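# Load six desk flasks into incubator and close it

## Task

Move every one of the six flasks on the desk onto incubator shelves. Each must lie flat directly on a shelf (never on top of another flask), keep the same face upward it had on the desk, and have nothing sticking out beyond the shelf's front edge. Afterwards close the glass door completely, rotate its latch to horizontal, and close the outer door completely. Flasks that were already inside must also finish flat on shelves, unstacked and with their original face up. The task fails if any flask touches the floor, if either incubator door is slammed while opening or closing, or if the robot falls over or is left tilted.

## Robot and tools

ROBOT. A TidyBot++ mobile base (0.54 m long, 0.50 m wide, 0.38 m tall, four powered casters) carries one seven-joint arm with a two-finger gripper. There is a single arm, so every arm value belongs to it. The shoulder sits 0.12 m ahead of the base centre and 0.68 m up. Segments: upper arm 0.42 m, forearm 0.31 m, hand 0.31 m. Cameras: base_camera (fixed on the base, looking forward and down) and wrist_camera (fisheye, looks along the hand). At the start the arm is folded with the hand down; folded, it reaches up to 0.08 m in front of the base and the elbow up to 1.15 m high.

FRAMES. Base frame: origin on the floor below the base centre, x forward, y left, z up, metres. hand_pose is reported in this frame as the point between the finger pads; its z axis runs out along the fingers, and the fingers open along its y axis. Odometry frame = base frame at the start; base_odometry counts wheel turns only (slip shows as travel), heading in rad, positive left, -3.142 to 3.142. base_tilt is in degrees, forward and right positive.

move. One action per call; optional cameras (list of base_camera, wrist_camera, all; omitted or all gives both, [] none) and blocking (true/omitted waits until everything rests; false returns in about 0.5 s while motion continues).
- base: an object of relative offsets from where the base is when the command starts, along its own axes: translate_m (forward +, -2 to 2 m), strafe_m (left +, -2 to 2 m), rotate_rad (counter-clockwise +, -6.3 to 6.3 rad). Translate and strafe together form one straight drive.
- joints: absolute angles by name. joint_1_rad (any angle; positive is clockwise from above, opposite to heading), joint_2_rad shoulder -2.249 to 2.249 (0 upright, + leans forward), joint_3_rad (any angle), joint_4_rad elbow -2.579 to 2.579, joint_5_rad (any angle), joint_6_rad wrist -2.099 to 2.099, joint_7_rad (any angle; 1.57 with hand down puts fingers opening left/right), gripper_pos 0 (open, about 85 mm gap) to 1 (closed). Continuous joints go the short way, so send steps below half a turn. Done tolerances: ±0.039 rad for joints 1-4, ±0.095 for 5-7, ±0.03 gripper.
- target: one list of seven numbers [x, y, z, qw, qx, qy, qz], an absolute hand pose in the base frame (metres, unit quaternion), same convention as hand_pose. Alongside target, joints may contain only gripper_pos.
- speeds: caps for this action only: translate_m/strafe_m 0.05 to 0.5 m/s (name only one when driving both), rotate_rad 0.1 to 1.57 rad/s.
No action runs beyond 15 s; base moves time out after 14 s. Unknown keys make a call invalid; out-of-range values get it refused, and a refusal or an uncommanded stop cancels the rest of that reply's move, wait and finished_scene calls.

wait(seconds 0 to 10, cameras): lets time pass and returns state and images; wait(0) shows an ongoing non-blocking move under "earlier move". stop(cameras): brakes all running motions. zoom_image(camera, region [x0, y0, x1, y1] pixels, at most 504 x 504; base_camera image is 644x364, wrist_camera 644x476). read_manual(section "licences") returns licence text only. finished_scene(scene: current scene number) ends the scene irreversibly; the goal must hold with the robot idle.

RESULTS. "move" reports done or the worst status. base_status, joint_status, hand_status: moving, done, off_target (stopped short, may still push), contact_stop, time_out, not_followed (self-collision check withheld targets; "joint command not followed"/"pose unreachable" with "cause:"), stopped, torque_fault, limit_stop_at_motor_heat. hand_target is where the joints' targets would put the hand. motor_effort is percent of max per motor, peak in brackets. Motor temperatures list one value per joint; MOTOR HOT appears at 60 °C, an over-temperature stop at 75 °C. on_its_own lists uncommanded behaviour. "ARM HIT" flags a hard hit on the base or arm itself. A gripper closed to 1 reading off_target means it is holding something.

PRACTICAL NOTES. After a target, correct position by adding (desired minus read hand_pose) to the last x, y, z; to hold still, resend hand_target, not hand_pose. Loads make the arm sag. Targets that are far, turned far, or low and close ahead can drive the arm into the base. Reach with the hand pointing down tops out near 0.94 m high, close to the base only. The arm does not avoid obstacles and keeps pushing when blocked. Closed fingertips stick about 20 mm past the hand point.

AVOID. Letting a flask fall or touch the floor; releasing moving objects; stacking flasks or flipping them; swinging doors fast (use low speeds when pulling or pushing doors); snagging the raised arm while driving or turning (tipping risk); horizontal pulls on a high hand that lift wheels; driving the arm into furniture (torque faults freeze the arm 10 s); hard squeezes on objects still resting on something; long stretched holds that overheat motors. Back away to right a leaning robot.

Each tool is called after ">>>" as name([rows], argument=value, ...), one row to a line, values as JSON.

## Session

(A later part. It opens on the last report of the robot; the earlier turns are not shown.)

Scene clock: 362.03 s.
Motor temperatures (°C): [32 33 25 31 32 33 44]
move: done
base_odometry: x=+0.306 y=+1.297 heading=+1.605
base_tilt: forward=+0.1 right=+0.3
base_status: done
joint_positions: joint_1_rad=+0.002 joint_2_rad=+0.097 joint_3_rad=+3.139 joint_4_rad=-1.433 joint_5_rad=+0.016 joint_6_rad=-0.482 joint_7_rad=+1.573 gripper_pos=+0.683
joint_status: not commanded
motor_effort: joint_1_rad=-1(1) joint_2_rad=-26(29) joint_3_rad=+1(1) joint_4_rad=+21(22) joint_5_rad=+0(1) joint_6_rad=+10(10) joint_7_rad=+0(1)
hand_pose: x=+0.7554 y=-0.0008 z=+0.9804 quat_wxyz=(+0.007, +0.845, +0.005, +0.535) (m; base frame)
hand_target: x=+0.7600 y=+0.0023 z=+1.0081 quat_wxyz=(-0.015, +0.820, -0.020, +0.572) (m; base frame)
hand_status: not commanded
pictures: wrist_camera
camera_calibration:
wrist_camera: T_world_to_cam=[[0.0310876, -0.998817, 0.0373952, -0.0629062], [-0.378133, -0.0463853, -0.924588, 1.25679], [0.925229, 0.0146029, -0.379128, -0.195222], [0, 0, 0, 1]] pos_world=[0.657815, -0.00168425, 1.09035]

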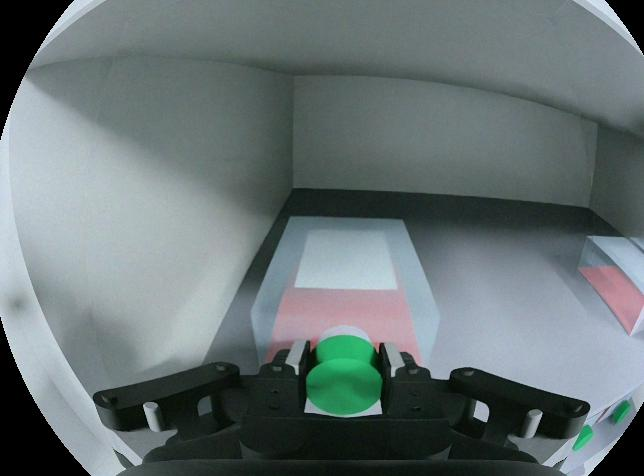

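>>> move(joints={"joint_4_rad": -1.475, "joint_6_rad": -0.365}, cameras=[])

>>> move(joints={"joint_4_rad": -1.493, "joint_6_rad": -0.347}, cameras=[])

>>> move(joints={"joint_4_rad": -1.51, "joint_6_rad": -0.335}, cameras=["wrist_camera"])

Scene clock: 362.93 s.
Motor temperatures (°C): [32 33 25 31 32 33 44]
move: done
base_odometry: x=+0.306 y=+1.297 heading=+1.605
base_tilt: forward=+0.1 right=+0.4
base_status: not commanded
joint_positions: joint_1_rad=+0.002 joint_2_rad=+0.097 joint_3_rad=+3.139 joint_4_rad=-1.469 joint_5_rad=+0.016 joint_6_rad=-0.445 joint_7_rad=+1.573 gripper_pos=+0.683
joint_status: all done
motor_effort: joint_1_rad=+0(1) joint_2_rad=-26(27) joint_3_rad=+0(1) joint_4_rad=+21(22) joint_5_rad=+0(1) joint_6_rad=+10(11) joint_7_rad=+0(1)
hand_pose: x=+0.7556 y=-0.0006 z=+0.9700 quat_wxyz=(+0.007, +0.844, +0.005, +0.536) (m; base frame)
hand_target: x=+0.7604 y=+0.0023 z=+0.9977 quat_wxyz=(-0.015, +0.820, -0.020, +0.572) (m; base frame)
hand_status: not commanded
pictures: none
No camera images: "cameras" was empty.

Scene clock: 363.53 s.
Motor temperatures (°C): [32 33 25 31 32 33 44]
move: done
base_odometry: x=+0.306 y=+1.297 heading=+1.605
base_tilt: forward=+0.1 right=+0.3
base_status: not commanded
joint_positions: joint_1_rad=+0.002 joint_2_rad=+0.096 joint_3_rad=+3.139 joint_4_rad=-1.482 joint_5_rad=+0.016 joint_6_rad=-0.424 joint_7_rad=+1.573 gripper_pos=+0.683
joint_status: all done
motor_effort: joint_1_rad=+0(1) joint_2_rad=-25(26) joint_3_rad=+0(1) joint_4_rad=+20(22) joint_5_rad=+0(1) joint_6_rad=+9(10) joint_7_rad=+0(1)
hand_pose: x=+0.7565 y=-0.0005 z=+0.9681 quat_wxyz=(+0.007, +0.842, +0.005, +0.539) (m; base frame)
hand_target: x=+0.7604 y=+0.0023 z=+0.9921 quat_wxyz=(-0.015, +0.820, -0.020, +0.572) (m; base frame)
hand_status: not commanded
pictures: none
No camera images: "cameras" was empty.

Scene clock: 364.10 s.
Motor temperatures (°C): [32 33 25 31 32 33 44]
move: done
base_odometry: x=+0.306 y=+1.297 heading=+1.605
base_tilt: forward=+0.1 right=+0.4
base_status: not commanded
joint_positions: joint_1_rad=+0.002 joint_2_rad=+0.094 joint_3_rad=+3.139 joint_4_rad=-1.493 joint_5_rad=+0.016 joint_6_rad=-0.408 joint_7_rad=+1.573 gripper_pos=+0.683
joint_status: all done
motor_effort: joint_1_rad=+0(1) joint_2_rad=-24(25) joint_3_rad=+0(1) joint_4_rad=+20(20) joint_5_rad=+0(1) joint_6_rad=+9(10) joint_7_rad=+1(1)
hand_pose: x=+0.7565 y=-0.0005 z=+0.9674 quat_wxyz=(+0.007, +0.840, +0.005, +0.542) (m; base frame)
hand_target: x=+0.7598 y=+0.0023 z=+0.9853 quat_wxyz=(-0.015, +0.821, -0.020, +0.570) (m; base frame)
hand_status: not commanded
pictures: wrist_camera
camera_calibration:
wrist_camera: T_world_to_cam=[[0.0317433, -0.998776, 0.0379393, -0.0631493], [-0.362216, -0.0468735, -0.930915, 1.23927], [0.931554, 0.0158081, -0.36326, -0.221324], [0, 0, 0, 1]] pos_world=[0.657063, -0.00148424, 1.07565]

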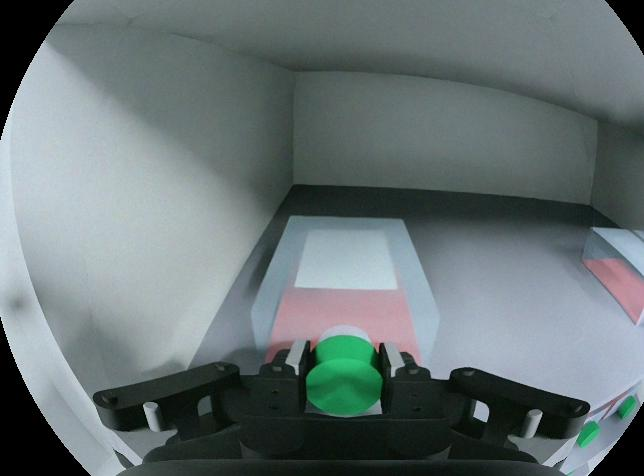

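>>> move(joints={"gripper_pos": 0.66}, cameras=[])

>>> move(joints={"gripper_pos": 0.45}, cameras=["wrist_camera"])

Scene clock: 364.83 s.
Motor temperatures (°C): [32 33 25 31 32 33 44]
move: done
base_odometry: x=+0.306 y=+1.297 heading=+1.605
base_tilt: forward=+0.0 right=+0.4
base_status: not commanded
joint_positions: joint_1_rad=+0.002 joint_2_rad=+0.094 joint_3_rad=+3.139 joint_4_rad=-1.493 joint_5_rad=+0.016 joint_6_rad=-0.408 joint_7_rad=+1.573 gripper_pos=+0.659
joint_status: all done
motor_effort: joint_1_rad=-1(1) joint_2_rad=-24(25) joint_3_rad=+0(1) joint_4_rad=+20(20) joint_5_rad=-1(1) joint_6_rad=+9(9) joint_7_rad=+0(1)
hand_pose: x=+0.7565 y=-0.0005 z=+0.9673 quat_wxyz=(+0.007, +0.840, +0.005, +0.542) (m; base frame)
hand_target: x=+0.7598 y=+0.0023 z=+0.9853 quat_wxyz=(-0.015, +0.821, -0.020, +0.570) (m; base frame)
hand_status: not commanded
pictures: none
No camera images: "cameras" was empty.

Scene clock: 365.47 s.
Motor temperatures (°C): [32 33 25 31 32 33 44]
move: done
base_odometry: x=+0.306 y=+1.297 heading=+1.605
base_tilt: forward=+0.0 right=+0.3
base_status: not commanded
joint_positions: joint_1_rad=+0.002 joint_2_rad=+0.094 joint_3_rad=+3.139 joint_4_rad=-1.495 joint_5_rad=+0.016 joint_6_rad=-0.408 joint_7_rad=+1.573 gripper_pos=+0.450
joint_status: all done
motor_effort: joint_1_rad=-1(1) joint_2_rad=-25(25) joint_3_rad=+0(1) joint_4_rad=+20(21) joint_5_rad=+0(1) joint_6_rad=+9(9) joint_7_rad=+0(1)
hand_pose: x=+0.7563 y=-0.0005 z=+0.9662 quat_wxyz=(+0.007, +0.841, +0.005, +0.542) (m; base frame)
hand_target: x=+0.7598 y=+0.0023 z=+0.9853 quat_wxyz=(-0.015, +0.821, -0.020, +0.570) (m; base frame)
hand_status: not commanded
pictures: wrist_camera
camera_calibration:
wrist_camera: T_world_to_cam=[[0.0318188, -0.998776, 0.0378767, -0.0630939], [-0.364048, -0.0468738, -0.9302, 1.23878], [0.930837, 0.0158089, -0.365093, -0.219252], [0, 0, 0, 1]] pos_world=[0.65707, -0.00148424, 1.07465]

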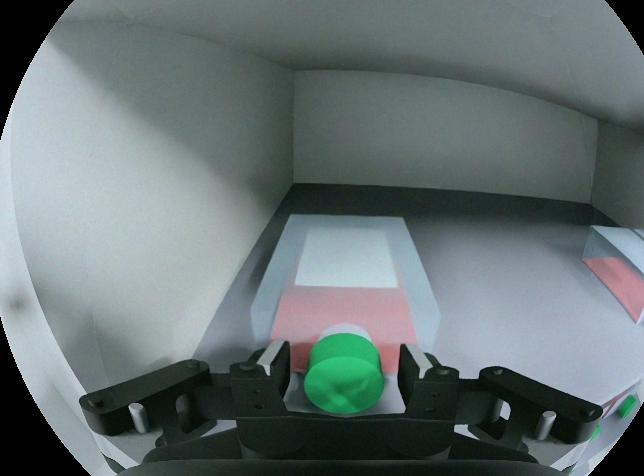

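>>> move(base={"translate_m": -0.28}, speeds={"translate_m": 0.25}, cameras=["wrist_camera"])

Scene clock: 369.20 s.
Motor temperatures (°C): [32 33 25 31 32 33 44]
move: done
base_odometry: x=+0.315 y=+1.017 heading=+1.605
base_tilt: forward=+0.0 right=+0.3
base_status: done
joint_positions: joint_1_rad=+0.002 joint_2_rad=+0.087 joint_3_rad=+3.139 joint_4_rad=-1.499 joint_5_rad=+0.016 joint_6_rad=-0.407 joint_7_rad=+1.573 gripper_pos=+0.450
joint_status: not commanded
motor_effort: joint_1_rad=-1(2) joint_2_rad=-24(29) joint_3_rad=+0(1) joint_4_rad=+20(21) joint_5_rad=+0(1) joint_6_rad=+9(10) joint_7_rad=+1(1)
hand_pose: x=+0.7537 y=-0.0005 z=+0.9690 quat_wxyz=(+0.007, +0.839, +0.005, +0.543) (m; base frame)
hand_target: x=+0.7598 y=+0.0023 z=+0.9853 quat_wxyz=(-0.015, +0.821, -0.020, +0.570) (m; base frame)
hand_status: not commanded
pictures: wrist_camera
camera_calibration:
wrist_camera: T_world_to_cam=[[0.0316526, -0.998776, 0.038014, -0.0631211], [-0.360002, -0.0468728, -0.931773, 1.23883], [0.932414, 0.0158079, -0.361045, -0.220905], [0, 0, 0, 1]] pos_world=[0.653955, -0.00148424, 1.07695]

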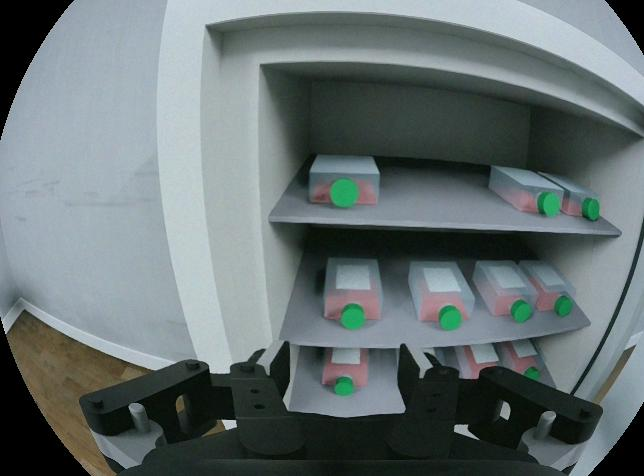

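>>> move(base={"translate_m": -1.8397, "strafe_m": 1.0645, "rotate_rad": 1.678}, joints={"joint_1_rad": 0.125, "joint_2_rad": 0.1, "joint_4_rad": -1.2, "joint_6_rad": -0.76, "gripper_pos": 0.4}, speeds={"rotate_rad": 1.2}, cameras=["all"])

Scene clock: 374.93 s.
Motor temperatures (°C): [32 33 25 31 32 33 44]
move: done
base_odometry: x=-0.687 y=-0.858 heading=-3.000
base_tilt: forward=+0.0 right=+0.3
base_status: done
joint_positions: joint_1_rad=+0.124 joint_2_rad=+0.106 joint_3_rad=+3.141 joint_4_rad=-1.212 joint_5_rad=+0.016 joint_6_rad=-0.683 joint_7_rad=+1.573 gripper_pos=+0.400
joint_status: all done
motor_effort: joint_1_rad=+0(5) joint_2_rad=-25(30) joint_3_rad=+1(3) joint_4_rad=+20(22) joint_5_rad=-1(1) joint_6_rad=+9(11) joint_7_rad=+1(1)
hand_pose: x=+0.7459 y=-0.0800 z=+1.0490 quat_wxyz=(+0.042, +0.840, -0.049, +0.538) (m; base frame)
hand_target: x=+0.7341 y=-0.0750 z=+1.0383 quat_wxyz=(+0.019, +0.854, -0.075, +0.514) (m; base frame)
hand_status: not commanded
pictures: base_camera, wrist_camera
camera_calibration:
wrist_camera: T_world_to_cam=[[-0.0965475, -0.994625, 0.0373999, -0.0487462], [-0.370667, 0.0010569, -0.928765, 1.31555], [0.923734, -0.103533, -0.368777, -0.178444], [0, 0, 0, 1]] pos_world=[0.647759, -0.0683494, 1.15785]

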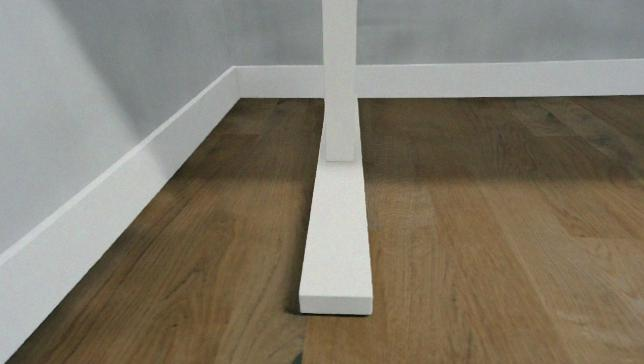

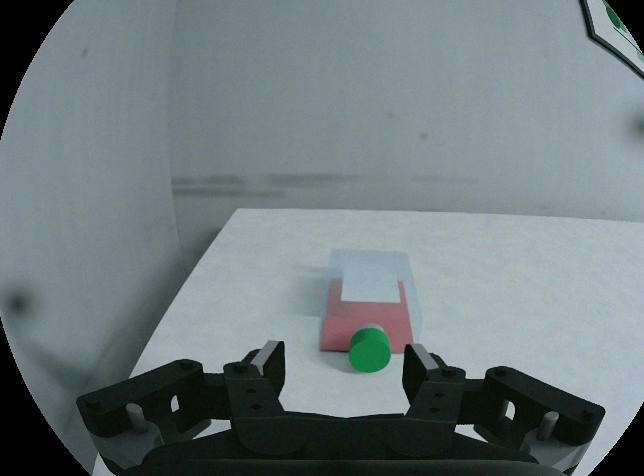

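>>> zoom_image(camera="wrist_camera", region=[300, 235, 440, 385])

Scaled by 3.360.

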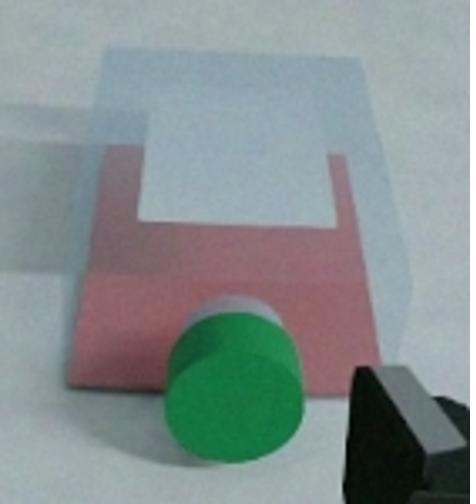

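>>> move(base={"translate_m": 0.0715, "strafe_m": -0.0323}, joints={"joint_2_rad": 0.083, "joint_4_rad": -1.462, "joint_6_rad": -0.37, "gripper_pos": 0.4}, speeds={"translate_m": 0.3}, cameras=["all"])

Scene clock: 377.23 s.
Motor temperatures (°C): [32 33 25 31 32 33 44]
move: done
base_odometry: x=-0.762 y=-0.836 heading=-3.000
base_tilt: forward=+0.1 right=+0.4
base_status: done
joint_positions: joint_1_rad=+0.124 joint_2_rad=+0.098 joint_3_rad=+3.141 joint_4_rad=-1.451 joint_5_rad=+0.016 joint_6_rad=-0.452 joint_7_rad=+1.573 gripper_pos=+0.400
joint_status: all done
motor_effort: joint_1_rad=-1(2) joint_2_rad=-25(29) joint_3_rad=+0(1) joint_4_rad=+20(23) joint_5_rad=-1(1) joint_6_rad=+9(10) joint_7_rad=+0(1)
hand_pose: x=+0.7523 y=-0.0798 z=+0.9777 quat_wxyz=(+0.041, +0.840, -0.047, +0.539) (m; base frame)
hand_target: x=+0.7564 y=-0.0777 z=+1.0042 quat_wxyz=(+0.021, +0.815, -0.071, +0.575) (m; base frame)
hand_status: not commanded
pictures: base_camera, wrist_camera
camera_calibration:
wrist_camera: T_world_to_cam=[[-0.0928843, -0.994955, 0.0379113, -0.0485401], [-0.370454, -0.000808683, -0.92885, 1.2514], [0.924195, -0.10032, -0.36851, -0.210988], [0, 0, 0, 1]] pos_world=[0.654073, -0.0684496, 1.08646]

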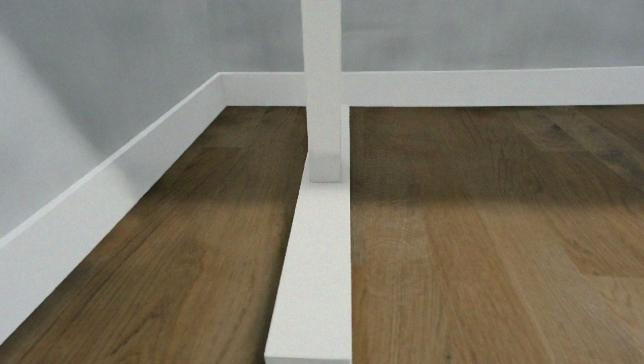

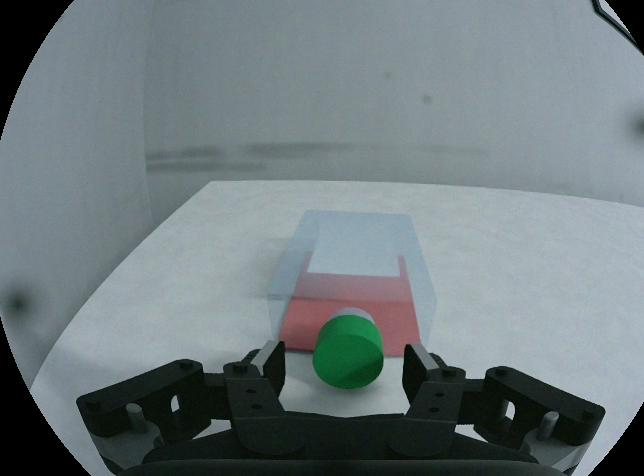

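>>> move(base={"translate_m": 0.0135, "strafe_m": 0.0313, "rotate_rad": -0.045}, joints={"joint_4_rad": -1.472}, speeds={"rotate_rad": 0.15}, cameras=["wrist_camera"])

Scene clock: 378.93 s.
Motor temperatures (°C): [32 33 25 31 32 33 44]
move: done
base_odometry: x=-0.771 y=-0.869 heading=-3.045
base_tilt: forward=+0.1 right=+0.4
base_status: done
joint_positions: joint_1_rad=+0.124 joint_2_rad=+0.096 joint_3_rad=+3.141 joint_4_rad=-1.460 joint_5_rad=+0.016 joint_6_rad=-0.448 joint_7_rad=+1.573 gripper_pos=+0.400
joint_status: all done
motor_effort: joint_1_rad=+0(3) joint_2_rad=-25(26) joint_3_rad=+1(3) joint_4_rad=+20(21) joint_5_rad=-1(1) joint_6_rad=+9(9) joint_7_rad=+0(1)
hand_pose: x=+0.7512 y=-0.0791 z=+0.9748 quat_wxyz=(+0.041, +0.841, -0.047, +0.537) (m; base frame)
hand_target: x=+0.7554 y=-0.0776 z=+0.9981 quat_wxyz=(+0.021, +0.818, -0.071, +0.571) (m; base frame)
hand_status: not commanded
pictures: wrist_camera
camera_calibration:
wrist_camera: T_world_to_cam=[[-0.0919177, -0.995046, 0.0378752, -0.0485084], [-0.37352, -0.000804731, -0.927622, 1.24941], [0.923057, -0.099412, -0.371595, -0.207103], [0, 0, 0, 1]] pos_world=[0.653387, -0.0678512, 1.08386]

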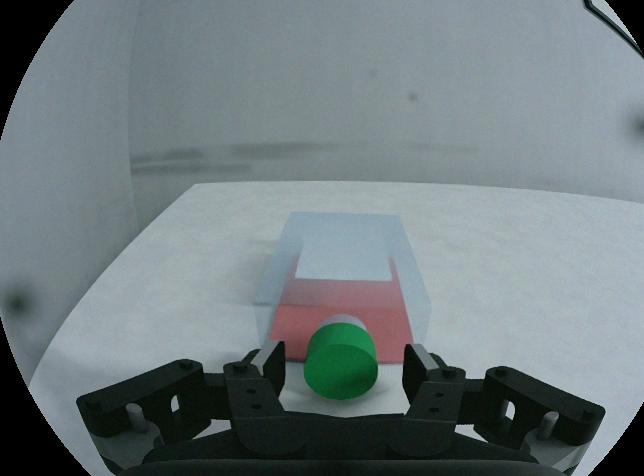

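>>> move(base={"translate_m": 0.0172, "strafe_m": -0.001}, joints={"gripper_pos": 0.45}, speeds={"translate_m": 0.1}, cameras=["wrist_camera"])

>>> move(joints={"gripper_pos": 0.62}, cameras=[])

>>> move(joints={"gripper_pos": 0.85}, cameras=["wrist_camera"])

Scene clock: 379.93 s.
Motor temperatures (°C): [32 33 25 31 32 33 44]
move: done
base_odometry: x=-0.789 y=-0.870 heading=-3.045
base_tilt: forward=+0.1 right=+0.3
base_status: done
joint_positions: joint_1_rad=+0.124 joint_2_rad=+0.094 joint_3_rad=+3.141 joint_4_rad=-1.460 joint_5_rad=+0.016 joint_6_rad=-0.446 joint_7_rad=+1.573 gripper_pos=+0.450
joint_status: all done
motor_effort: joint_1_rad=-1(2) joint_2_rad=-25(28) joint_3_rad=+0(1) joint_4_rad=+20(22) joint_5_rad=+0(1) joint_6_rad=+9(9) joint_7_rad=+0(1)
hand_pose: x=+0.7509 y=-0.0790 z=+0.9762 quat_wxyz=(+0.041, +0.840, -0.047, +0.539) (m; base frame)
hand_target: x=+0.7554 y=-0.0776 z=+0.9981 quat_wxyz=(+0.021, +0.818, -0.071, +0.571) (m; base frame)
hand_status: not commanded
pictures: wrist_camera
camera_calibration:
wrist_camera: T_world_to_cam=[[-0.0919902, -0.995036, 0.0379638, -0.0485628], [-0.370335, -0.00120334, -0.928898, 1.24944], [0.924332, -0.0995088, -0.368386, -0.210349], [0, 0, 0, 1]] pos_world=[0.652676, -0.0677499, 1.08496]

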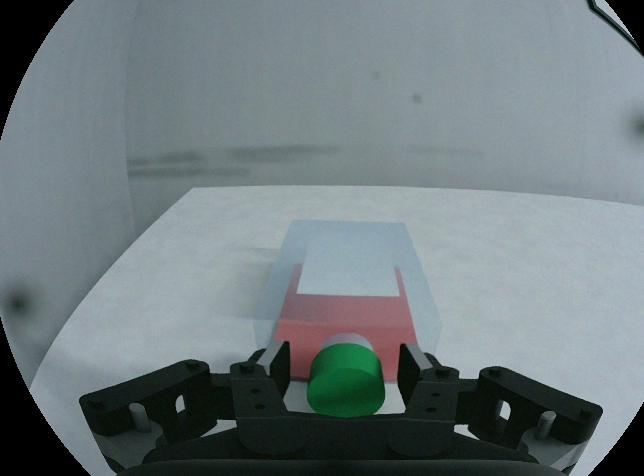

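Scene clock: 380.53 s.
Motor temperatures (°C): [32 33 25 31 32 33 44]
move: done
base_odometry: x=-0.789 y=-0.870 heading=-3.045
base_tilt: forward=+0.1 right=+0.3
base_status: not commanded
joint_positions: joint_1_rad=+0.124 joint_2_rad=+0.094 joint_3_rad=+3.141 joint_4_rad=-1.460 joint_5_rad=+0.016 joint_6_rad=-0.446 joint_7_rad=+1.573 gripper_pos=+0.620
joint_status: all done
motor_effort: joint_1_rad=+0(1) joint_2_rad=-25(25) joint_3_rad=+0(1) joint_4_rad=+21(21) joint_5_rad=+0(1) joint_6_rad=+9(9) joint_7_rad=+0(1)
hand_pose: x=+0.7509 y=-0.0790 z=+0.9762 quat_wxyz=(+0.041, +0.840, -0.047, +0.539) (m; base frame)
hand_target: x=+0.7554 y=-0.0776 z=+0.9981 quat_wxyz=(+0.021, +0.818, -0.071, +0.571) (m; base frame)
hand_status: not commanded
pictures: none
No camera images: "cameras" was empty.

Scene clock: 381.17 s.
Motor temperatures (°C): [32 33 25 31 32 33 44]
move: off_target
base_odometry: x=-0.789 y=-0.870 heading=-3.045
base_tilt: forward=+0.1 right=+0.4
base_status: not commanded
joint_positions: joint_1_rad=+0.124 joint_2_rad=+0.094 joint_3_rad=+3.141 joint_4_rad=-1.460 joint_5_rad=+0.016 joint_6_rad=-0.446 joint_7_rad=+1.573 gripper_pos=+0.685
joint_status: gripper_pos off_target (ended at +0.685, target +0.850)
motor_effort: joint_1_rad=-1(1) joint_2_rad=-25(25) joint_3_rad=+1(1) joint_4_rad=+20(21) joint_5_rad=+0(1) joint_6_rad=+9(9) joint_7_rad=+0(1)
hand_pose: x=+0.7509 y=-0.0790 z=+0.9765 quat_wxyz=(+0.041, +0.840, -0.047, +0.539) (m; base frame)
hand_target: x=+0.7554 y=-0.0776 z=+0.9981 quat_wxyz=(+0.021, +0.818, -0.071, +0.571) (m; base frame)
hand_status: not commanded
pictures: wrist_camera
camera_calibration:
wrist_camera: T_world_to_cam=[[-0.0919802, -0.995036, 0.0379854, -0.0486095], [-0.369633, -0.00130273, -0.929177, 1.24943], [0.924614, -0.0995065, -0.367678, -0.211132], [0, 0, 0, 1]] pos_world=[0.652574, -0.0677496, 1.08516]

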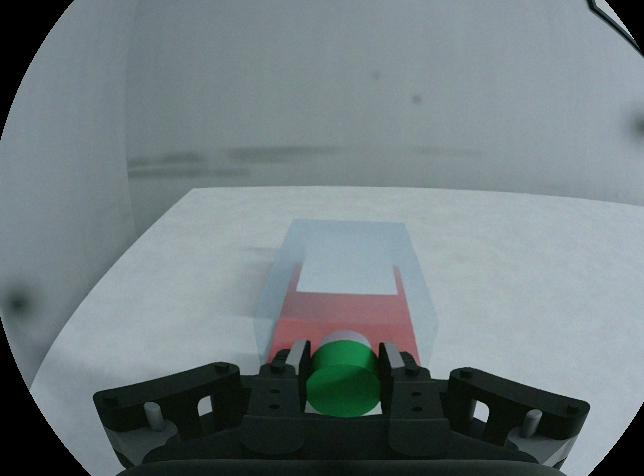

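>>> move(joints={"joint_2_rad": 0.1, "joint_4_rad": -1.2, "joint_6_rad": -0.76}, cameras=[])

>>> move(base={"translate_m": -1.4206, "strafe_m": -1.71, "rotate_rad": -1.6332}, joints={"joint_1_rad": 0.0}, speeds={"rotate_rad": 0.8}, cameras=["all"])

Scene clock: 383.30 s.
Motor temperatures (°C): [32 33 25 31 32 33 44]
move: done
base_odometry: x=-0.789 y=-0.870 heading=-3.045
base_tilt: forward=+0.0 right=+0.3
base_status: not commanded
joint_positions: joint_1_rad=+0.124 joint_2_rad=+0.100 joint_3_rad=+3.141 joint_4_rad=-1.215 joint_5_rad=+0.016 joint_6_rad=-0.685 joint_7_rad=+1.573 gripper_pos=+0.685
joint_status: all done
motor_effort: joint_1_rad=+0(1) joint_2_rad=-25(27) joint_3_rad=+0(1) joint_4_rad=+20(23) joint_5_rad=+0(1) joint_6_rad=+10(11) joint_7_rad=+1(1)
hand_pose: x=+0.7433 y=-0.0791 z=+1.0504 quat_wxyz=(+0.041, +0.840, -0.048, +0.539) (m; base frame)
hand_target: x=+0.7341 y=-0.0750 z=+1.0383 quat_wxyz=(+0.019, +0.854, -0.075, +0.514) (m; base frame)
hand_status: not commanded
pictures: none
No camera images: "cameras" was empty.

Scene clock: 388.83 s.
Motor temperatures (°C): [32 33 25 31 32 33 44]
move: done
base_odometry: x=+0.461 y=+0.969 heading=+1.604
base_tilt: forward=+0.0 right=+0.3
base_status: done
joint_positions: joint_1_rad=-0.002 joint_2_rad=+0.113 joint_3_rad=+3.137 joint_4_rad=-1.214 joint_5_rad=+0.016 joint_6_rad=-0.689 joint_7_rad=+1.573 gripper_pos=+0.685
joint_status: all done
motor_effort: joint_1_rad=+0(5) joint_2_rad=-26(29) joint_3_rad=+0(5) joint_4_rad=+20(22) joint_5_rad=-1(2) joint_6_rad=+10(10) joint_7_rad=+0(2)
hand_pose: x=+0.7526 y=+0.0022 z=+1.0413 quat_wxyz=(+0.006, +0.846, +0.006, +0.533) (m; base frame)
hand_target: x=+0.7387 y=+0.0023 z=+1.0383 quat_wxyz=(-0.014, +0.857, -0.021, +0.515) (m; base frame)
hand_status: not commanded
pictures: base_camera, wrist_camera
camera_calibration:
wrist_camera: T_world_to_cam=[[0.0342963, -0.998745, 0.036503, -0.0635094], [-0.382037, -0.046852, -0.922959, 1.31342], [0.92351, 0.0177086, -0.383164, -0.164147], [0, 0, 0, 1]] pos_world=[0.655542, 0.00101332, 1.15165]

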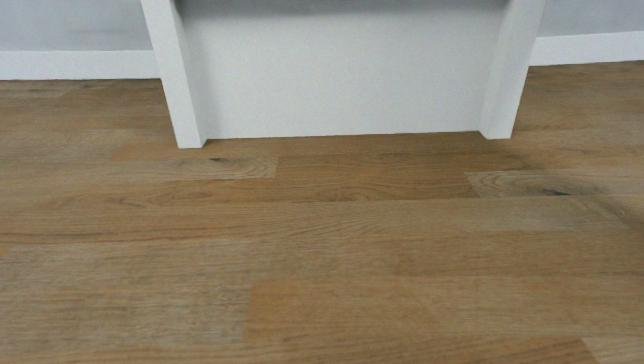

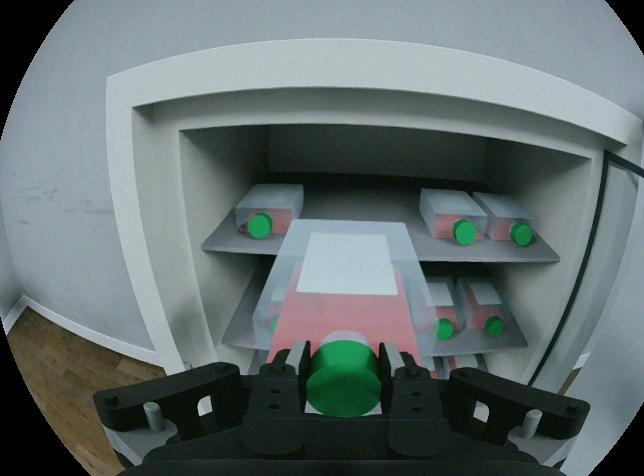

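>>> zoom_image(camera="base_camera", region=[155, 110, 235, 155])

>>> zoom_image(camera="base_camera", region=[455, 105, 535, 150])

Scaled by 6.300.

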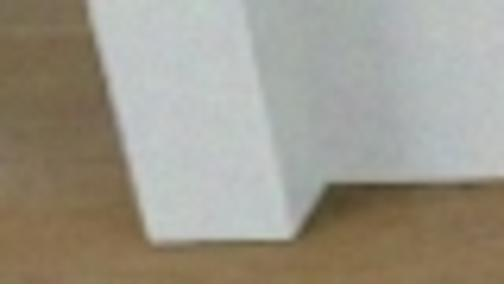

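Scaled by 6.300.

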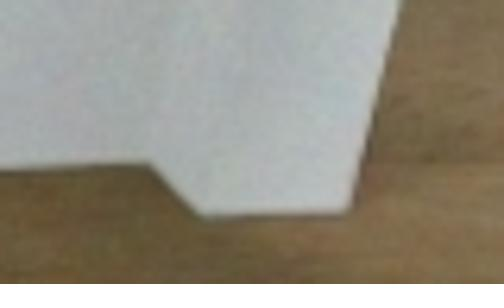

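>>> move(base={"translate_m": 0.23, "strafe_m": -0.024, "rotate_rad": -0.005}, speeds={"translate_m": 0.3}, cameras=["wrist_camera"])

>>> move(joints={"joint_2_rad": 0.083, "joint_4_rad": -1.436, "joint_6_rad": -0.40}, cameras=["wrist_camera"])

Scene clock: 391.07 s.
Motor temperatures (°C): [32 33 25 31 32 33 44]
move: done
base_odometry: x=+0.478 y=+1.200 heading=+1.599
base_tilt: forward=+0.1 right=+0.3
base_status: done
joint_positions: joint_1_rad=-0.002 joint_2_rad=+0.114 joint_3_rad=+3.137 joint_4_rad=-1.214 joint_5_rad=+0.016 joint_6_rad=-0.690 joint_7_rad=+1.573 gripper_pos=+0.685
joint_status: not commanded
motor_effort: joint_1_rad=-1(3) joint_2_rad=-26(29) joint_3_rad=+0(3) joint_4_rad=+21(22) joint_5_rad=+0(1) joint_6_rad=+10(10) joint_7_rad=+1(1)
hand_pose: x=+0.7528 y=+0.0022 z=+1.0407 quat_wxyz=(+0.006, +0.846, +0.006, +0.533) (m; base frame)
hand_target: x=+0.7387 y=+0.0023 z=+1.0383 quat_wxyz=(-0.014, +0.857, -0.021, +0.515) (m; base frame)
hand_status: not commanded
pictures: wrist_camera
camera_calibration:
wrist_camera: T_world_to_cam=[[0.0343553, -0.998745, 0.0364489, -0.0635778], [-0.383527, -0.0468533, -0.92234, 1.31333], [0.92289, 0.0177081, -0.384655, -0.162495], [0, 0, 0, 1]] pos_world=[0.655848, 0.000913326, 1.15115]

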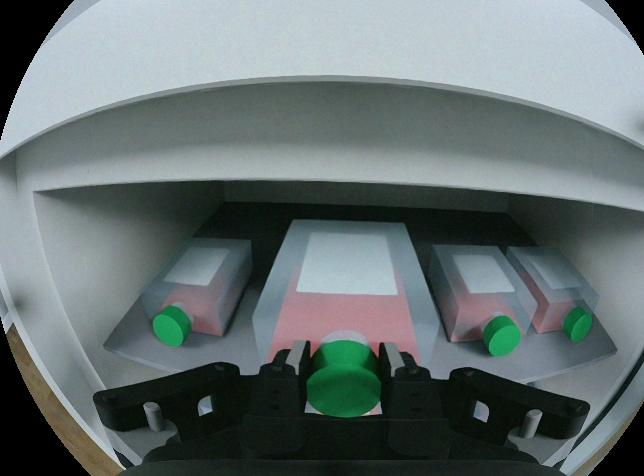

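Scene clock: 392.33 s.
Motor temperatures (°C): [32 33 25 31 32 33 44]
move: done
base_odometry: x=+0.478 y=+1.200 heading=+1.599
base_tilt: forward=+0.1 right=+0.3
base_status: not commanded
joint_positions: joint_1_rad=-0.002 joint_2_rad=+0.106 joint_3_rad=+3.137 joint_4_rad=-1.428 joint_5_rad=+0.016 joint_6_rad=-0.486 joint_7_rad=+1.573 gripper_pos=+0.685
joint_status: all done
motor_effort: joint_1_rad=-1(1) joint_2_rad=-26(28) joint_3_rad=+0(1) joint_4_rad=+21(22) joint_5_rad=-1(1) joint_6_rad=+10(11) joint_7_rad=+0(1)
hand_pose: x=+0.7579 y=+0.0032 z=+0.9770 quat_wxyz=(+0.006, +0.847, +0.008, +0.532) (m; base frame)
hand_target: x=+0.7604 y=+0.0023 z=+1.0112 quat_wxyz=(-0.015, +0.819, -0.020, +0.574) (m; base frame)
hand_status: not commanded
pictures: wrist_camera
camera_calibration:
wrist_camera: T_world_to_cam=[[0.0376872, -0.998606, 0.0369469, -0.0634862], [-0.384666, -0.0486215, -0.921774, 1.25689], [0.922286, 0.0205269, -0.385962, -0.190063], [0, 0, 0, 1]] pos_world=[0.661166, 0.00161535, 1.08755]

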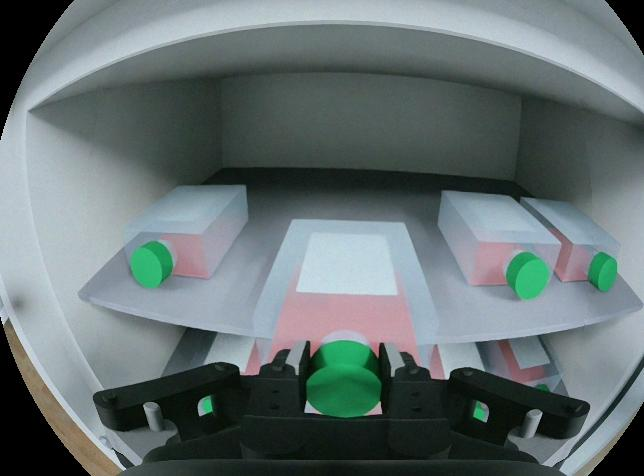

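>>> move(joints={"joint_4_rad": -1.398}, cameras=[])

>>> move(base={"translate_m": 0.09}, speeds={"translate_m": 0.15}, cameras=["wrist_camera"])

Scene clock: 393.50 s.
Motor temperatures (°C): [32 33 25 31 32 33 44]
move: done
base_odometry: x=+0.478 y=+1.200 heading=+1.599
base_tilt: forward=+0.1 right=+0.4
base_status: not commanded
joint_positions: joint_1_rad=-0.002 joint_2_rad=+0.102 joint_3_rad=+3.137 joint_4_rad=-1.407 joint_5_rad=+0.016 joint_6_rad=-0.481 joint_7_rad=+1.573 gripper_pos=+0.685
joint_status: all done
motor_effort: joint_1_rad=+0(1) joint_2_rad=-26(28) joint_3_rad=+1(1) joint_4_rad=+21(22) joint_5_rad=+0(1) joint_6_rad=+10(10) joint_7_rad=+0(1)
hand_pose: x=+0.7597 y=+0.0032 z=+0.9933 quat_wxyz=(+0.006, +0.839, +0.008, +0.545) (m; base frame)
hand_target: x=+0.7634 y=+0.0023 z=+1.0343 quat_wxyz=(-0.016, +0.808, -0.020, +0.589) (m; base frame)
hand_status: not commanded
pictures: none
No camera images: "cameras" was empty.

Scene clock: 394.77 s.
Motor temperatures (°C): [32 33 25 31 32 33 44]
move: done
base_odometry: x=+0.475 y=+1.290 heading=+1.599
base_tilt: forward=+0.1 right=+0.3
base_status: done
joint_positions: joint_1_rad=-0.002 joint_2_rad=+0.096 joint_3_rad=+3.137 joint_4_rad=-1.407 joint_5_rad=+0.016 joint_6_rad=-0.480 joint_7_rad=+1.573 gripper_pos=+0.685
joint_status: not commanded
motor_effort: joint_1_rad=-1(1) joint_2_rad=-26(29) joint_3_rad=+0(1) joint_4_rad=+21(22) joint_5_rad=-1(2) joint_6_rad=+10(10) joint_7_rad=+0(1)
hand_pose: x=+0.7582 y=+0.0032 z=+0.9969 quat_wxyz=(+0.006, +0.837, +0.007, +0.547) (m; base frame)
hand_target: x=+0.7634 y=+0.0023 z=+1.0343 quat_wxyz=(-0.016, +0.808, -0.020, +0.589) (m; base frame)
hand_status: not commanded
pictures: wrist_camera
camera_calibration:
wrist_camera: T_world_to_cam=[[0.0364513, -0.998612, 0.0380165, -0.0643246], [-0.351346, -0.0484194, -0.934993, 1.26329], [0.935536, 0.0207248, -0.352623, -0.225912], [0, 0, 0, 1]] pos_world=[0.657546, 0.00161448, 1.10395]

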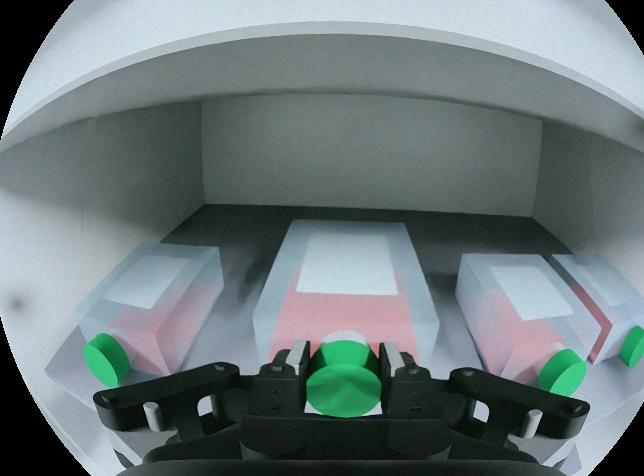

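>>> move(joints={"joint_4_rad": -1.44, "joint_6_rad": -0.385}, cameras=[])

>>> move(joints={"joint_4_rad": -1.468, "joint_6_rad": -0.362}, cameras=[])

>>> move(joints={"joint_4_rad": -1.485, "joint_6_rad": -0.347}, cameras=["wrist_camera"])

Scene clock: 396.33 s.
Motor temperatures (°C): [32 33 25 31 32 33 44]
move: done
base_odometry: x=+0.475 y=+1.290 heading=+1.599
base_tilt: forward=+0.1 right=+0.3
base_status: not commanded
joint_positions: joint_1_rad=-0.002 joint_2_rad=+0.097 joint_3_rad=+3.137 joint_4_rad=-1.436 joint_5_rad=+0.016 joint_6_rad=-0.466 joint_7_rad=+1.573 gripper_pos=+0.685
joint_status: all done
motor_effort: joint_1_rad=+0(1) joint_2_rad=-25(27) joint_3_rad=+0(1) joint_4_rad=+21(23) joint_5_rad=-1(1) joint_6_rad=+9(11) joint_7_rad=+0(1)
hand_pose: x=+0.7569 y=+0.0032 z=+0.9835 quat_wxyz=(+0.006, +0.841, +0.008, +0.541) (m; base frame)
hand_target: x=+0.7616 y=+0.0023 z=+1.0132 quat_wxyz=(-0.015, +0.815, -0.020, +0.578) (m; base frame)
hand_status: not commanded
pictures: none
No camera images: "cameras" was empty.

Scene clock: 397.00 s.
Motor temperatures (°C): [32 33 25 31 32 33 44]
move: done
base_odometry: x=+0.475 y=+1.290 heading=+1.599
base_tilt: forward=+0.1 right=+0.4
base_status: not commanded
joint_positions: joint_1_rad=-0.002 joint_2_rad=+0.096 joint_3_rad=+3.137 joint_4_rad=-1.461 joint_5_rad=+0.016 joint_6_rad=-0.442 joint_7_rad=+1.573 gripper_pos=+0.685
joint_status: all done
motor_effort: joint_1_rad=-1(1) joint_2_rad=-26(27) joint_3_rad=+0(1) joint_4_rad=+21(22) joint_5_rad=-1(1) joint_6_rad=+10(11) joint_7_rad=+0(1)
hand_pose: x=+0.7569 y=+0.0034 z=+0.9751 quat_wxyz=(+0.005, +0.841, +0.008, +0.540) (m; base frame)
hand_target: x=+0.7614 y=+0.0023 z=+1.0029 quat_wxyz=(-0.015, +0.817, -0.020, +0.576) (m; base frame)
hand_status: not commanded
pictures: none
No camera images: "cameras" was empty.

Scene clock: 397.60 s.
Motor temperatures (°C): [32 33 25 31 32 33 44]
move: done
base_odometry: x=+0.475 y=+1.290 heading=+1.599
base_tilt: forward=+0.0 right=+0.3
base_status: not commanded
joint_positions: joint_1_rad=-0.002 joint_2_rad=+0.096 joint_3_rad=+3.137 joint_4_rad=-1.476 joint_5_rad=+0.016 joint_6_rad=-0.427 joint_7_rad=+1.573 gripper_pos=+0.685
joint_status: all done
motor_effort: joint_1_rad=-1(1) joint_2_rad=-25(26) joint_3_rad=+0(1) joint_4_rad=+21(22) joint_5_rad=+0(1) joint_6_rad=+9(10) joint_7_rad=+0(1)
hand_pose: x=+0.7570 y=+0.0034 z=+0.9707 quat_wxyz=(+0.005, +0.841, +0.008, +0.541) (m; base frame)
hand_target: x=+0.7613 y=+0.0023 z=+0.9970 quat_wxyz=(-0.015, +0.818, -0.020, +0.575) (m; base frame)
hand_status: not commanded
pictures: wrist_camera
camera_calibration:
wrist_camera: T_world_to_cam=[[0.0378856, -0.998573, 0.0376344, -0.0637371], [-0.366065, -0.0489121, -0.929303, 1.24401], [0.929818, 0.0214306, -0.367396, -0.215311], [0, 0, 0, 1]] pos_world=[0.658002, 0.00181515, 1.07935]

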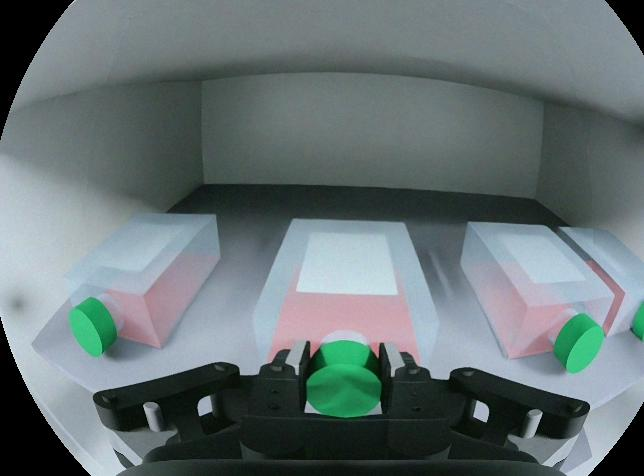

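>>> move(joints={"joint_4_rad": -1.5, "joint_6_rad": -0.335}, cameras=[])

>>> move(joints={"joint_4_rad": -1.512, "joint_6_rad": -0.33, "gripper_pos": 0.66}, cameras=[])

Scene clock: 398.30 s.
Motor temperatures (°C): [32 33 25 31 32 33 44]
move: done
base_odometry: x=+0.475 y=+1.290 heading=+1.599
base_tilt: forward=+0.1 right=+0.4
base_status: not commanded
joint_positions: joint_1_rad=-0.002 joint_2_rad=+0.094 joint_3_rad=+3.137 joint_4_rad=-1.486 joint_5_rad=+0.016 joint_6_rad=-0.411 joint_7_rad=+1.573 gripper_pos=+0.685
joint_status: all done
motor_effort: joint_1_rad=-1(1) joint_2_rad=-25(26) joint_3_rad=+0(1) joint_4_rad=+20(21) joint_5_rad=-1(1) joint_6_rad=+9(9) joint_7_rad=+0(1)
hand_pose: x=+0.7571 y=+0.0035 z=+0.9705 quat_wxyz=(+0.005, +0.839, +0.008, +0.544) (m; base frame)
hand_target: x=+0.7609 y=+0.0023 z=+0.9914 quat_wxyz=(-0.015, +0.818, -0.020, +0.574) (m; base frame)
hand_status: not commanded
pictures: none
No camera images: "cameras" was empty.

Scene clock: 398.90 s.
Motor temperatures (°C): [32 33 25 31 32 33 44]
move: done
base_odometry: x=+0.475 y=+1.290 heading=+1.599
base_tilt: forward=+0.2 right=+0.3
base_status: not commanded
joint_positions: joint_1_rad=-0.002 joint_2_rad=+0.093 joint_3_rad=+3.137 joint_4_rad=-1.493 joint_5_rad=+0.016 joint_6_rad=-0.401 joint_7_rad=+1.573 gripper_pos=+0.659
joint_status: all done
motor_effort: joint_1_rad=+0(1) joint_2_rad=-24(25) joint_3_rad=+0(1) joint_4_rad=+20(21) joint_5_rad=+0(1) joint_6_rad=+9(9) joint_7_rad=+0(1)
hand_pose: x=+0.7569 y=+0.0036 z=+0.9701 quat_wxyz=(+0.005, +0.838, +0.008, +0.546) (m; base frame)
hand_target: x=+0.7601 y=+0.0023 z=+0.9856 quat_wxyz=(-0.015, +0.820, -0.020, +0.571) (m; base frame)
hand_status: not commanded
pictures: none
No camera images: "cameras" was empty.

>>> move(joints={"gripper_pos": 0.45}, cameras=["wrist_camera"])

>>> move(base={"translate_m": -0.28}, speeds={"translate_m": 0.25}, cameras=["all"])

Scene clock: 399.70 s.
Motor temperatures (°C): [32 33 25 31 32 33 44]
move: done
base_odometry: x=+0.475 y=+1.290 heading=+1.599
base_tilt: forward=+0.1 right=+0.4
base_status: not commanded
joint_positions: joint_1_rad=-0.002 joint_2_rad=+0.093 joint_3_rad=+3.137 joint_4_rad=-1.497 joint_5_rad=+0.016 joint_6_rad=-0.401 joint_7_rad=+1.573 gripper_pos=+0.450
joint_status: all done
motor_effort: joint_1_rad=+0(1) joint_2_rad=-25(25) joint_3_rad=+0(1) joint_4_rad=+20(21) joint_5_rad=-1(1) joint_6_rad=+9(9) joint_7_rad=-1(1)
hand_pose: x=+0.7564 y=+0.0036 z=+0.9678 quat_wxyz=(+0.005, +0.839, +0.008, +0.544) (m; base frame)
hand_target: x=+0.7601 y=+0.0023 z=+0.9856 quat_wxyz=(-0.015, +0.820, -0.020, +0.571) (m; base frame)
hand_status: not commanded
pictures: wrist_camera
camera_calibration:
wrist_camera: T_world_to_cam=[[0.037982, -0.99856, 0.0378878, -0.06378], [-0.358402, -0.0490054, -0.93228, 1.23822], [0.932794, 0.0218308, -0.359748, -0.225529], [0, 0, 0, 1]] pos_world=[0.656577, 0.00191495, 1.07565]

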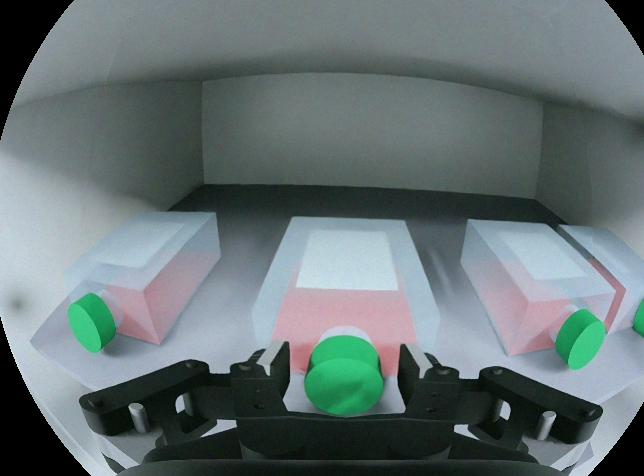

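Scene clock: 401.73 s.
Motor temperatures (°C): [32 33 25 31 32 33 44]
move: done
base_odometry: x=+0.483 y=+1.010 heading=+1.599
base_tilt: forward=+0.2 right=+0.4
base_status: done
joint_positions: joint_1_rad=-0.002 joint_2_rad=+0.088 joint_3_rad=+3.137 joint_4_rad=-1.499 joint_5_rad=+0.016 joint_6_rad=-0.401 joint_7_rad=+1.573 gripper_pos=+0.450
joint_status: not commanded
motor_effort: joint_1_rad=+0(2) joint_2_rad=-25(28) joint_3_rad=+0(1) joint_4_rad=+20(21) joint_5_rad=-1(1) joint_6_rad=+9(9) joint_7_rad=+0(1)
hand_pose: x=+0.7548 y=+0.0032 z=+0.9695 quat_wxyz=(+0.005, +0.838, +0.008, +0.545) (m; base frame)
hand_target: x=+0.7601 y=+0.0023 z=+0.9856 quat_wxyz=(-0.015, +0.820, -0.020, +0.571) (m; base frame)
hand_status: not commanded
pictures: base_camera, wrist_camera
camera_calibration:
wrist_camera: T_world_to_cam=[[0.0372493, -0.998582, 0.0380239, -0.0638305], [-0.355925, -0.0488125, -0.933239, 1.23833], [0.933772, 0.0212288, -0.357238, -0.22654], [0, 0, 0, 1]] pos_world=[0.654665, 0.00151509, 1.07715]

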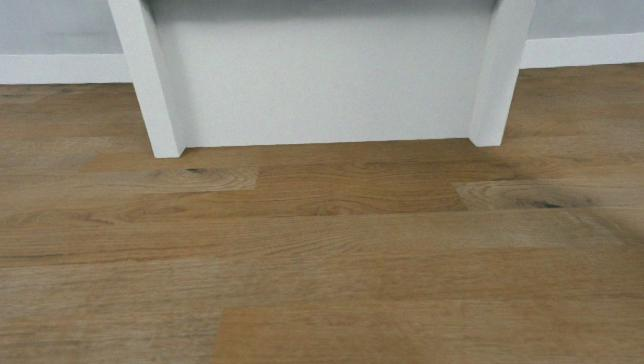

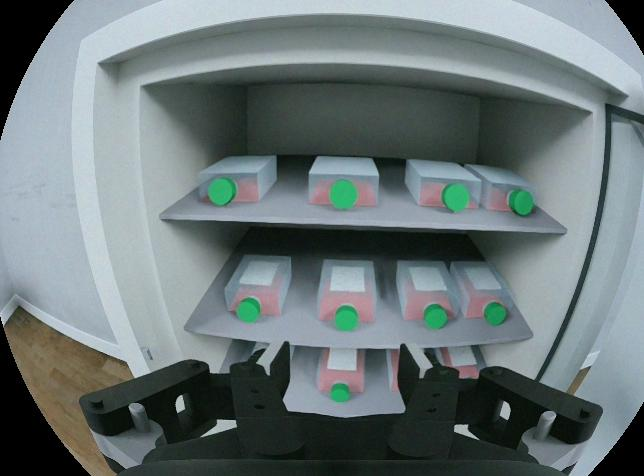

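>>> move(base={"translate_m": -0.47, "rotate_rad": 0.0}, joints={"gripper_pos": 1.0, "joint_2_rad": 0.085, "joint_4_rad": -1.505, "joint_6_rad": -0.32}, cameras=["all"])

Scene clock: 405.73 s.
Motor temperatures (°C): [32 33 25 31 32 33 44]
move: done
base_odometry: x=+0.496 y=+0.540 heading=+1.599
base_tilt: forward=+0.1 right=+0.4
base_status: done
joint_positions: joint_1_rad=-0.002 joint_2_rad=+0.086 joint_3_rad=+3.137 joint_4_rad=-1.499 joint_5_rad=+0.016 joint_6_rad=-0.392 joint_7_rad=+1.573 gripper_pos=+0.999
joint_status: all done
motor_effort: joint_1_rad=+0(2) joint_2_rad=-24(27) joint_3_rad=+1(1) joint_4_rad=+20(22) joint_5_rad=-1(1) joint_6_rad=+9(10) joint_7_rad=+1(1)
hand_pose: x=+0.7552 y=+0.0032 z=+0.9737 quat_wxyz=(+0.005, +0.835, +0.008, +0.550) (m; base frame)
hand_target: x=+0.7626 y=+0.0023 z=+0.9914 quat_wxyz=(-0.015, +0.816, -0.020, +0.577) (m; base frame)
hand_status: not commanded
pictures: base_camera, wrist_camera
camera_calibration:
wrist_camera: T_world_to_cam=[[0.0369899, -0.998578, 0.0383861, -0.0640315], [-0.344988, -0.0488112, -0.937337, 1.23801], [0.937878, 0.0214292, -0.346303, -0.239218], [0, 0, 0, 1]] pos_world=[0.653827, 0.00161484, 1.08005]

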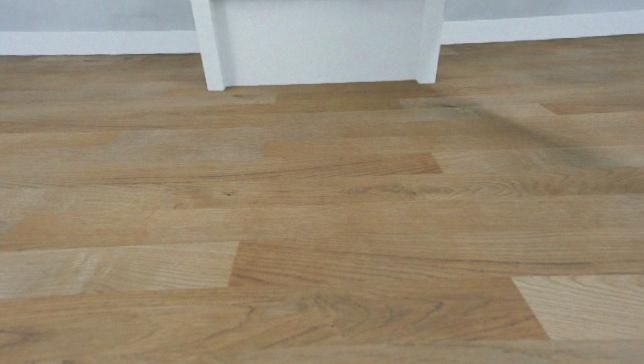

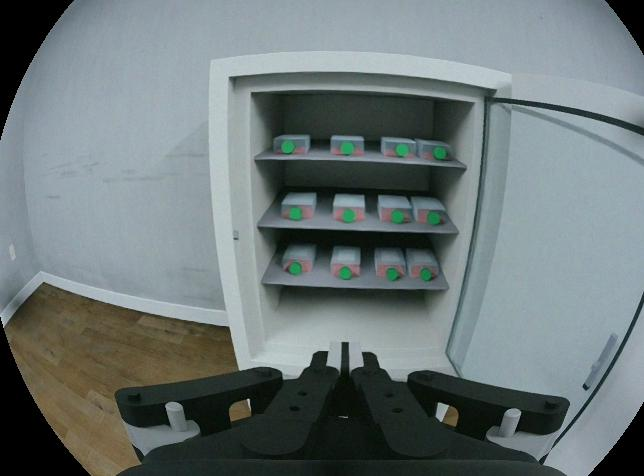

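>>> move(base={"strafe_m": -0.46}, cameras=["all"])

Scene clock: 408.47 s.
Motor temperatures (°C): [32 33 25 31 32 33 44]
move: done
base_odometry: x=+0.956 y=+0.553 heading=+1.598
base_tilt: forward=+0.1 right=+0.3
base_status: done
joint_positions: joint_1_rad=+0.003 joint_2_rad=+0.086 joint_3_rad=+3.140 joint_4_rad=-1.499 joint_5_rad=+0.016 joint_6_rad=-0.392 joint_7_rad=+1.573 gripper_pos=+0.999
joint_status: not commanded
motor_effort: joint_1_rad=+0(3) joint_2_rad=-25(25) joint_3_rad=+0(3) joint_4_rad=+20(21) joint_5_rad=-1(1) joint_6_rad=+9(9) joint_7_rad=+0(1)
hand_pose: x=+0.7553 y=-0.0016 z=+0.9736 quat_wxyz=(+0.008, +0.835, +0.005, +0.550) (m; base frame)
hand_target: x=+0.7626 y=+0.0023 z=+0.9914 quat_wxyz=(-0.015, +0.816, -0.020, +0.577) (m; base frame)
hand_status: not commanded
pictures: base_camera, wrist_camera
camera_calibration:
wrist_camera: T_world_to_cam=[[0.0293853, -0.998822, 0.0386054, -0.0632879], [-0.345524, -0.0463914, -0.937262, 1.23803], [0.93795, 0.0142026, -0.346481, -0.239105], [0, 0, 0, 1]] pos_world=[0.653896, -0.00238373, 1.07995]

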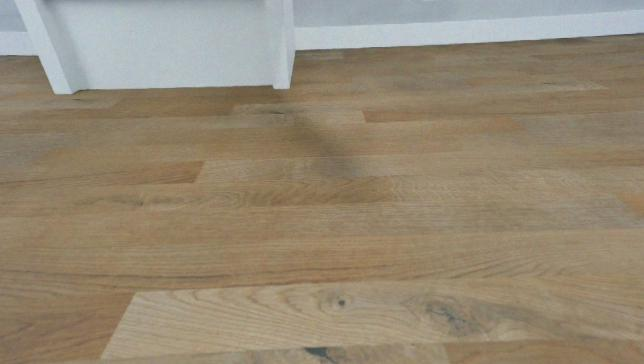

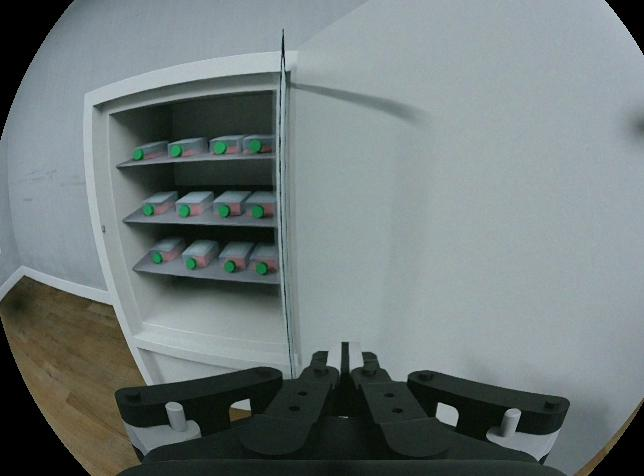

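>>> move(base={"translate_m": 0.10, "strafe_m": -0.012, "rotate_rad": 0.008}, speeds={"translate_m": 0.2}, cameras=["wrist_camera"])

Scene clock: 410.40 s.
Motor temperatures (°C): [32 33 25 31 32 33 44]
move: done
base_odometry: x=+0.965 y=+0.653 heading=+1.606
base_tilt: forward=+0.1 right=+0.3
base_status: done
joint_positions: joint_1_rad=+0.002 joint_2_rad=+0.094 joint_3_rad=+3.140 joint_4_rad=-1.499 joint_5_rad=+0.016 joint_6_rad=-0.392 joint_7_rad=+1.573 gripper_pos=+0.999
joint_status: not commanded
motor_effort: joint_1_rad=-1(3) joint_2_rad=-24(27) joint_3_rad=+0(3) joint_4_rad=+21(21) joint_5_rad=+0(1) joint_6_rad=+9(9) joint_7_rad=+0(1)
hand_pose: x=+0.7578 y=-0.0008 z=+0.9683 quat_wxyz=(+0.007, +0.837, +0.005, +0.547) (m; base frame)
hand_target: x=+0.7626 y=+0.0023 z=+0.9914 quat_wxyz=(-0.015, +0.816, -0.020, +0.577) (m; base frame)
hand_status: not commanded
pictures: wrist_camera
camera_calibration:
wrist_camera: T_world_to_cam=[[0.0309587, -0.998786, 0.0383026, -0.0633253], [-0.353021, -0.0467775, -0.934445, 1.23698], [0.935103, 0.0154076, -0.354041, -0.233759], [0, 0, 0, 1]] pos_world=[0.657228, -0.00178404, 1.07555]

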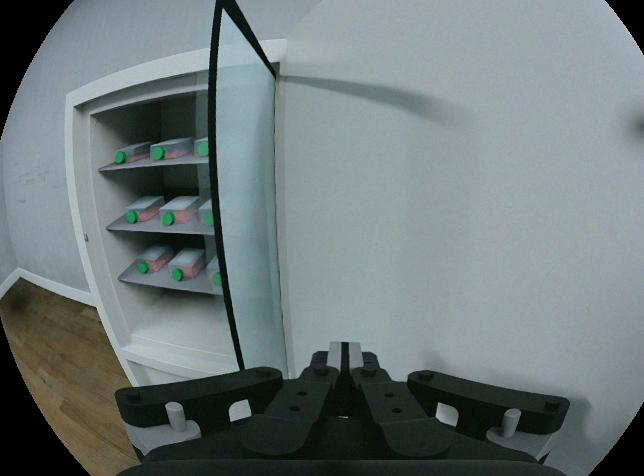

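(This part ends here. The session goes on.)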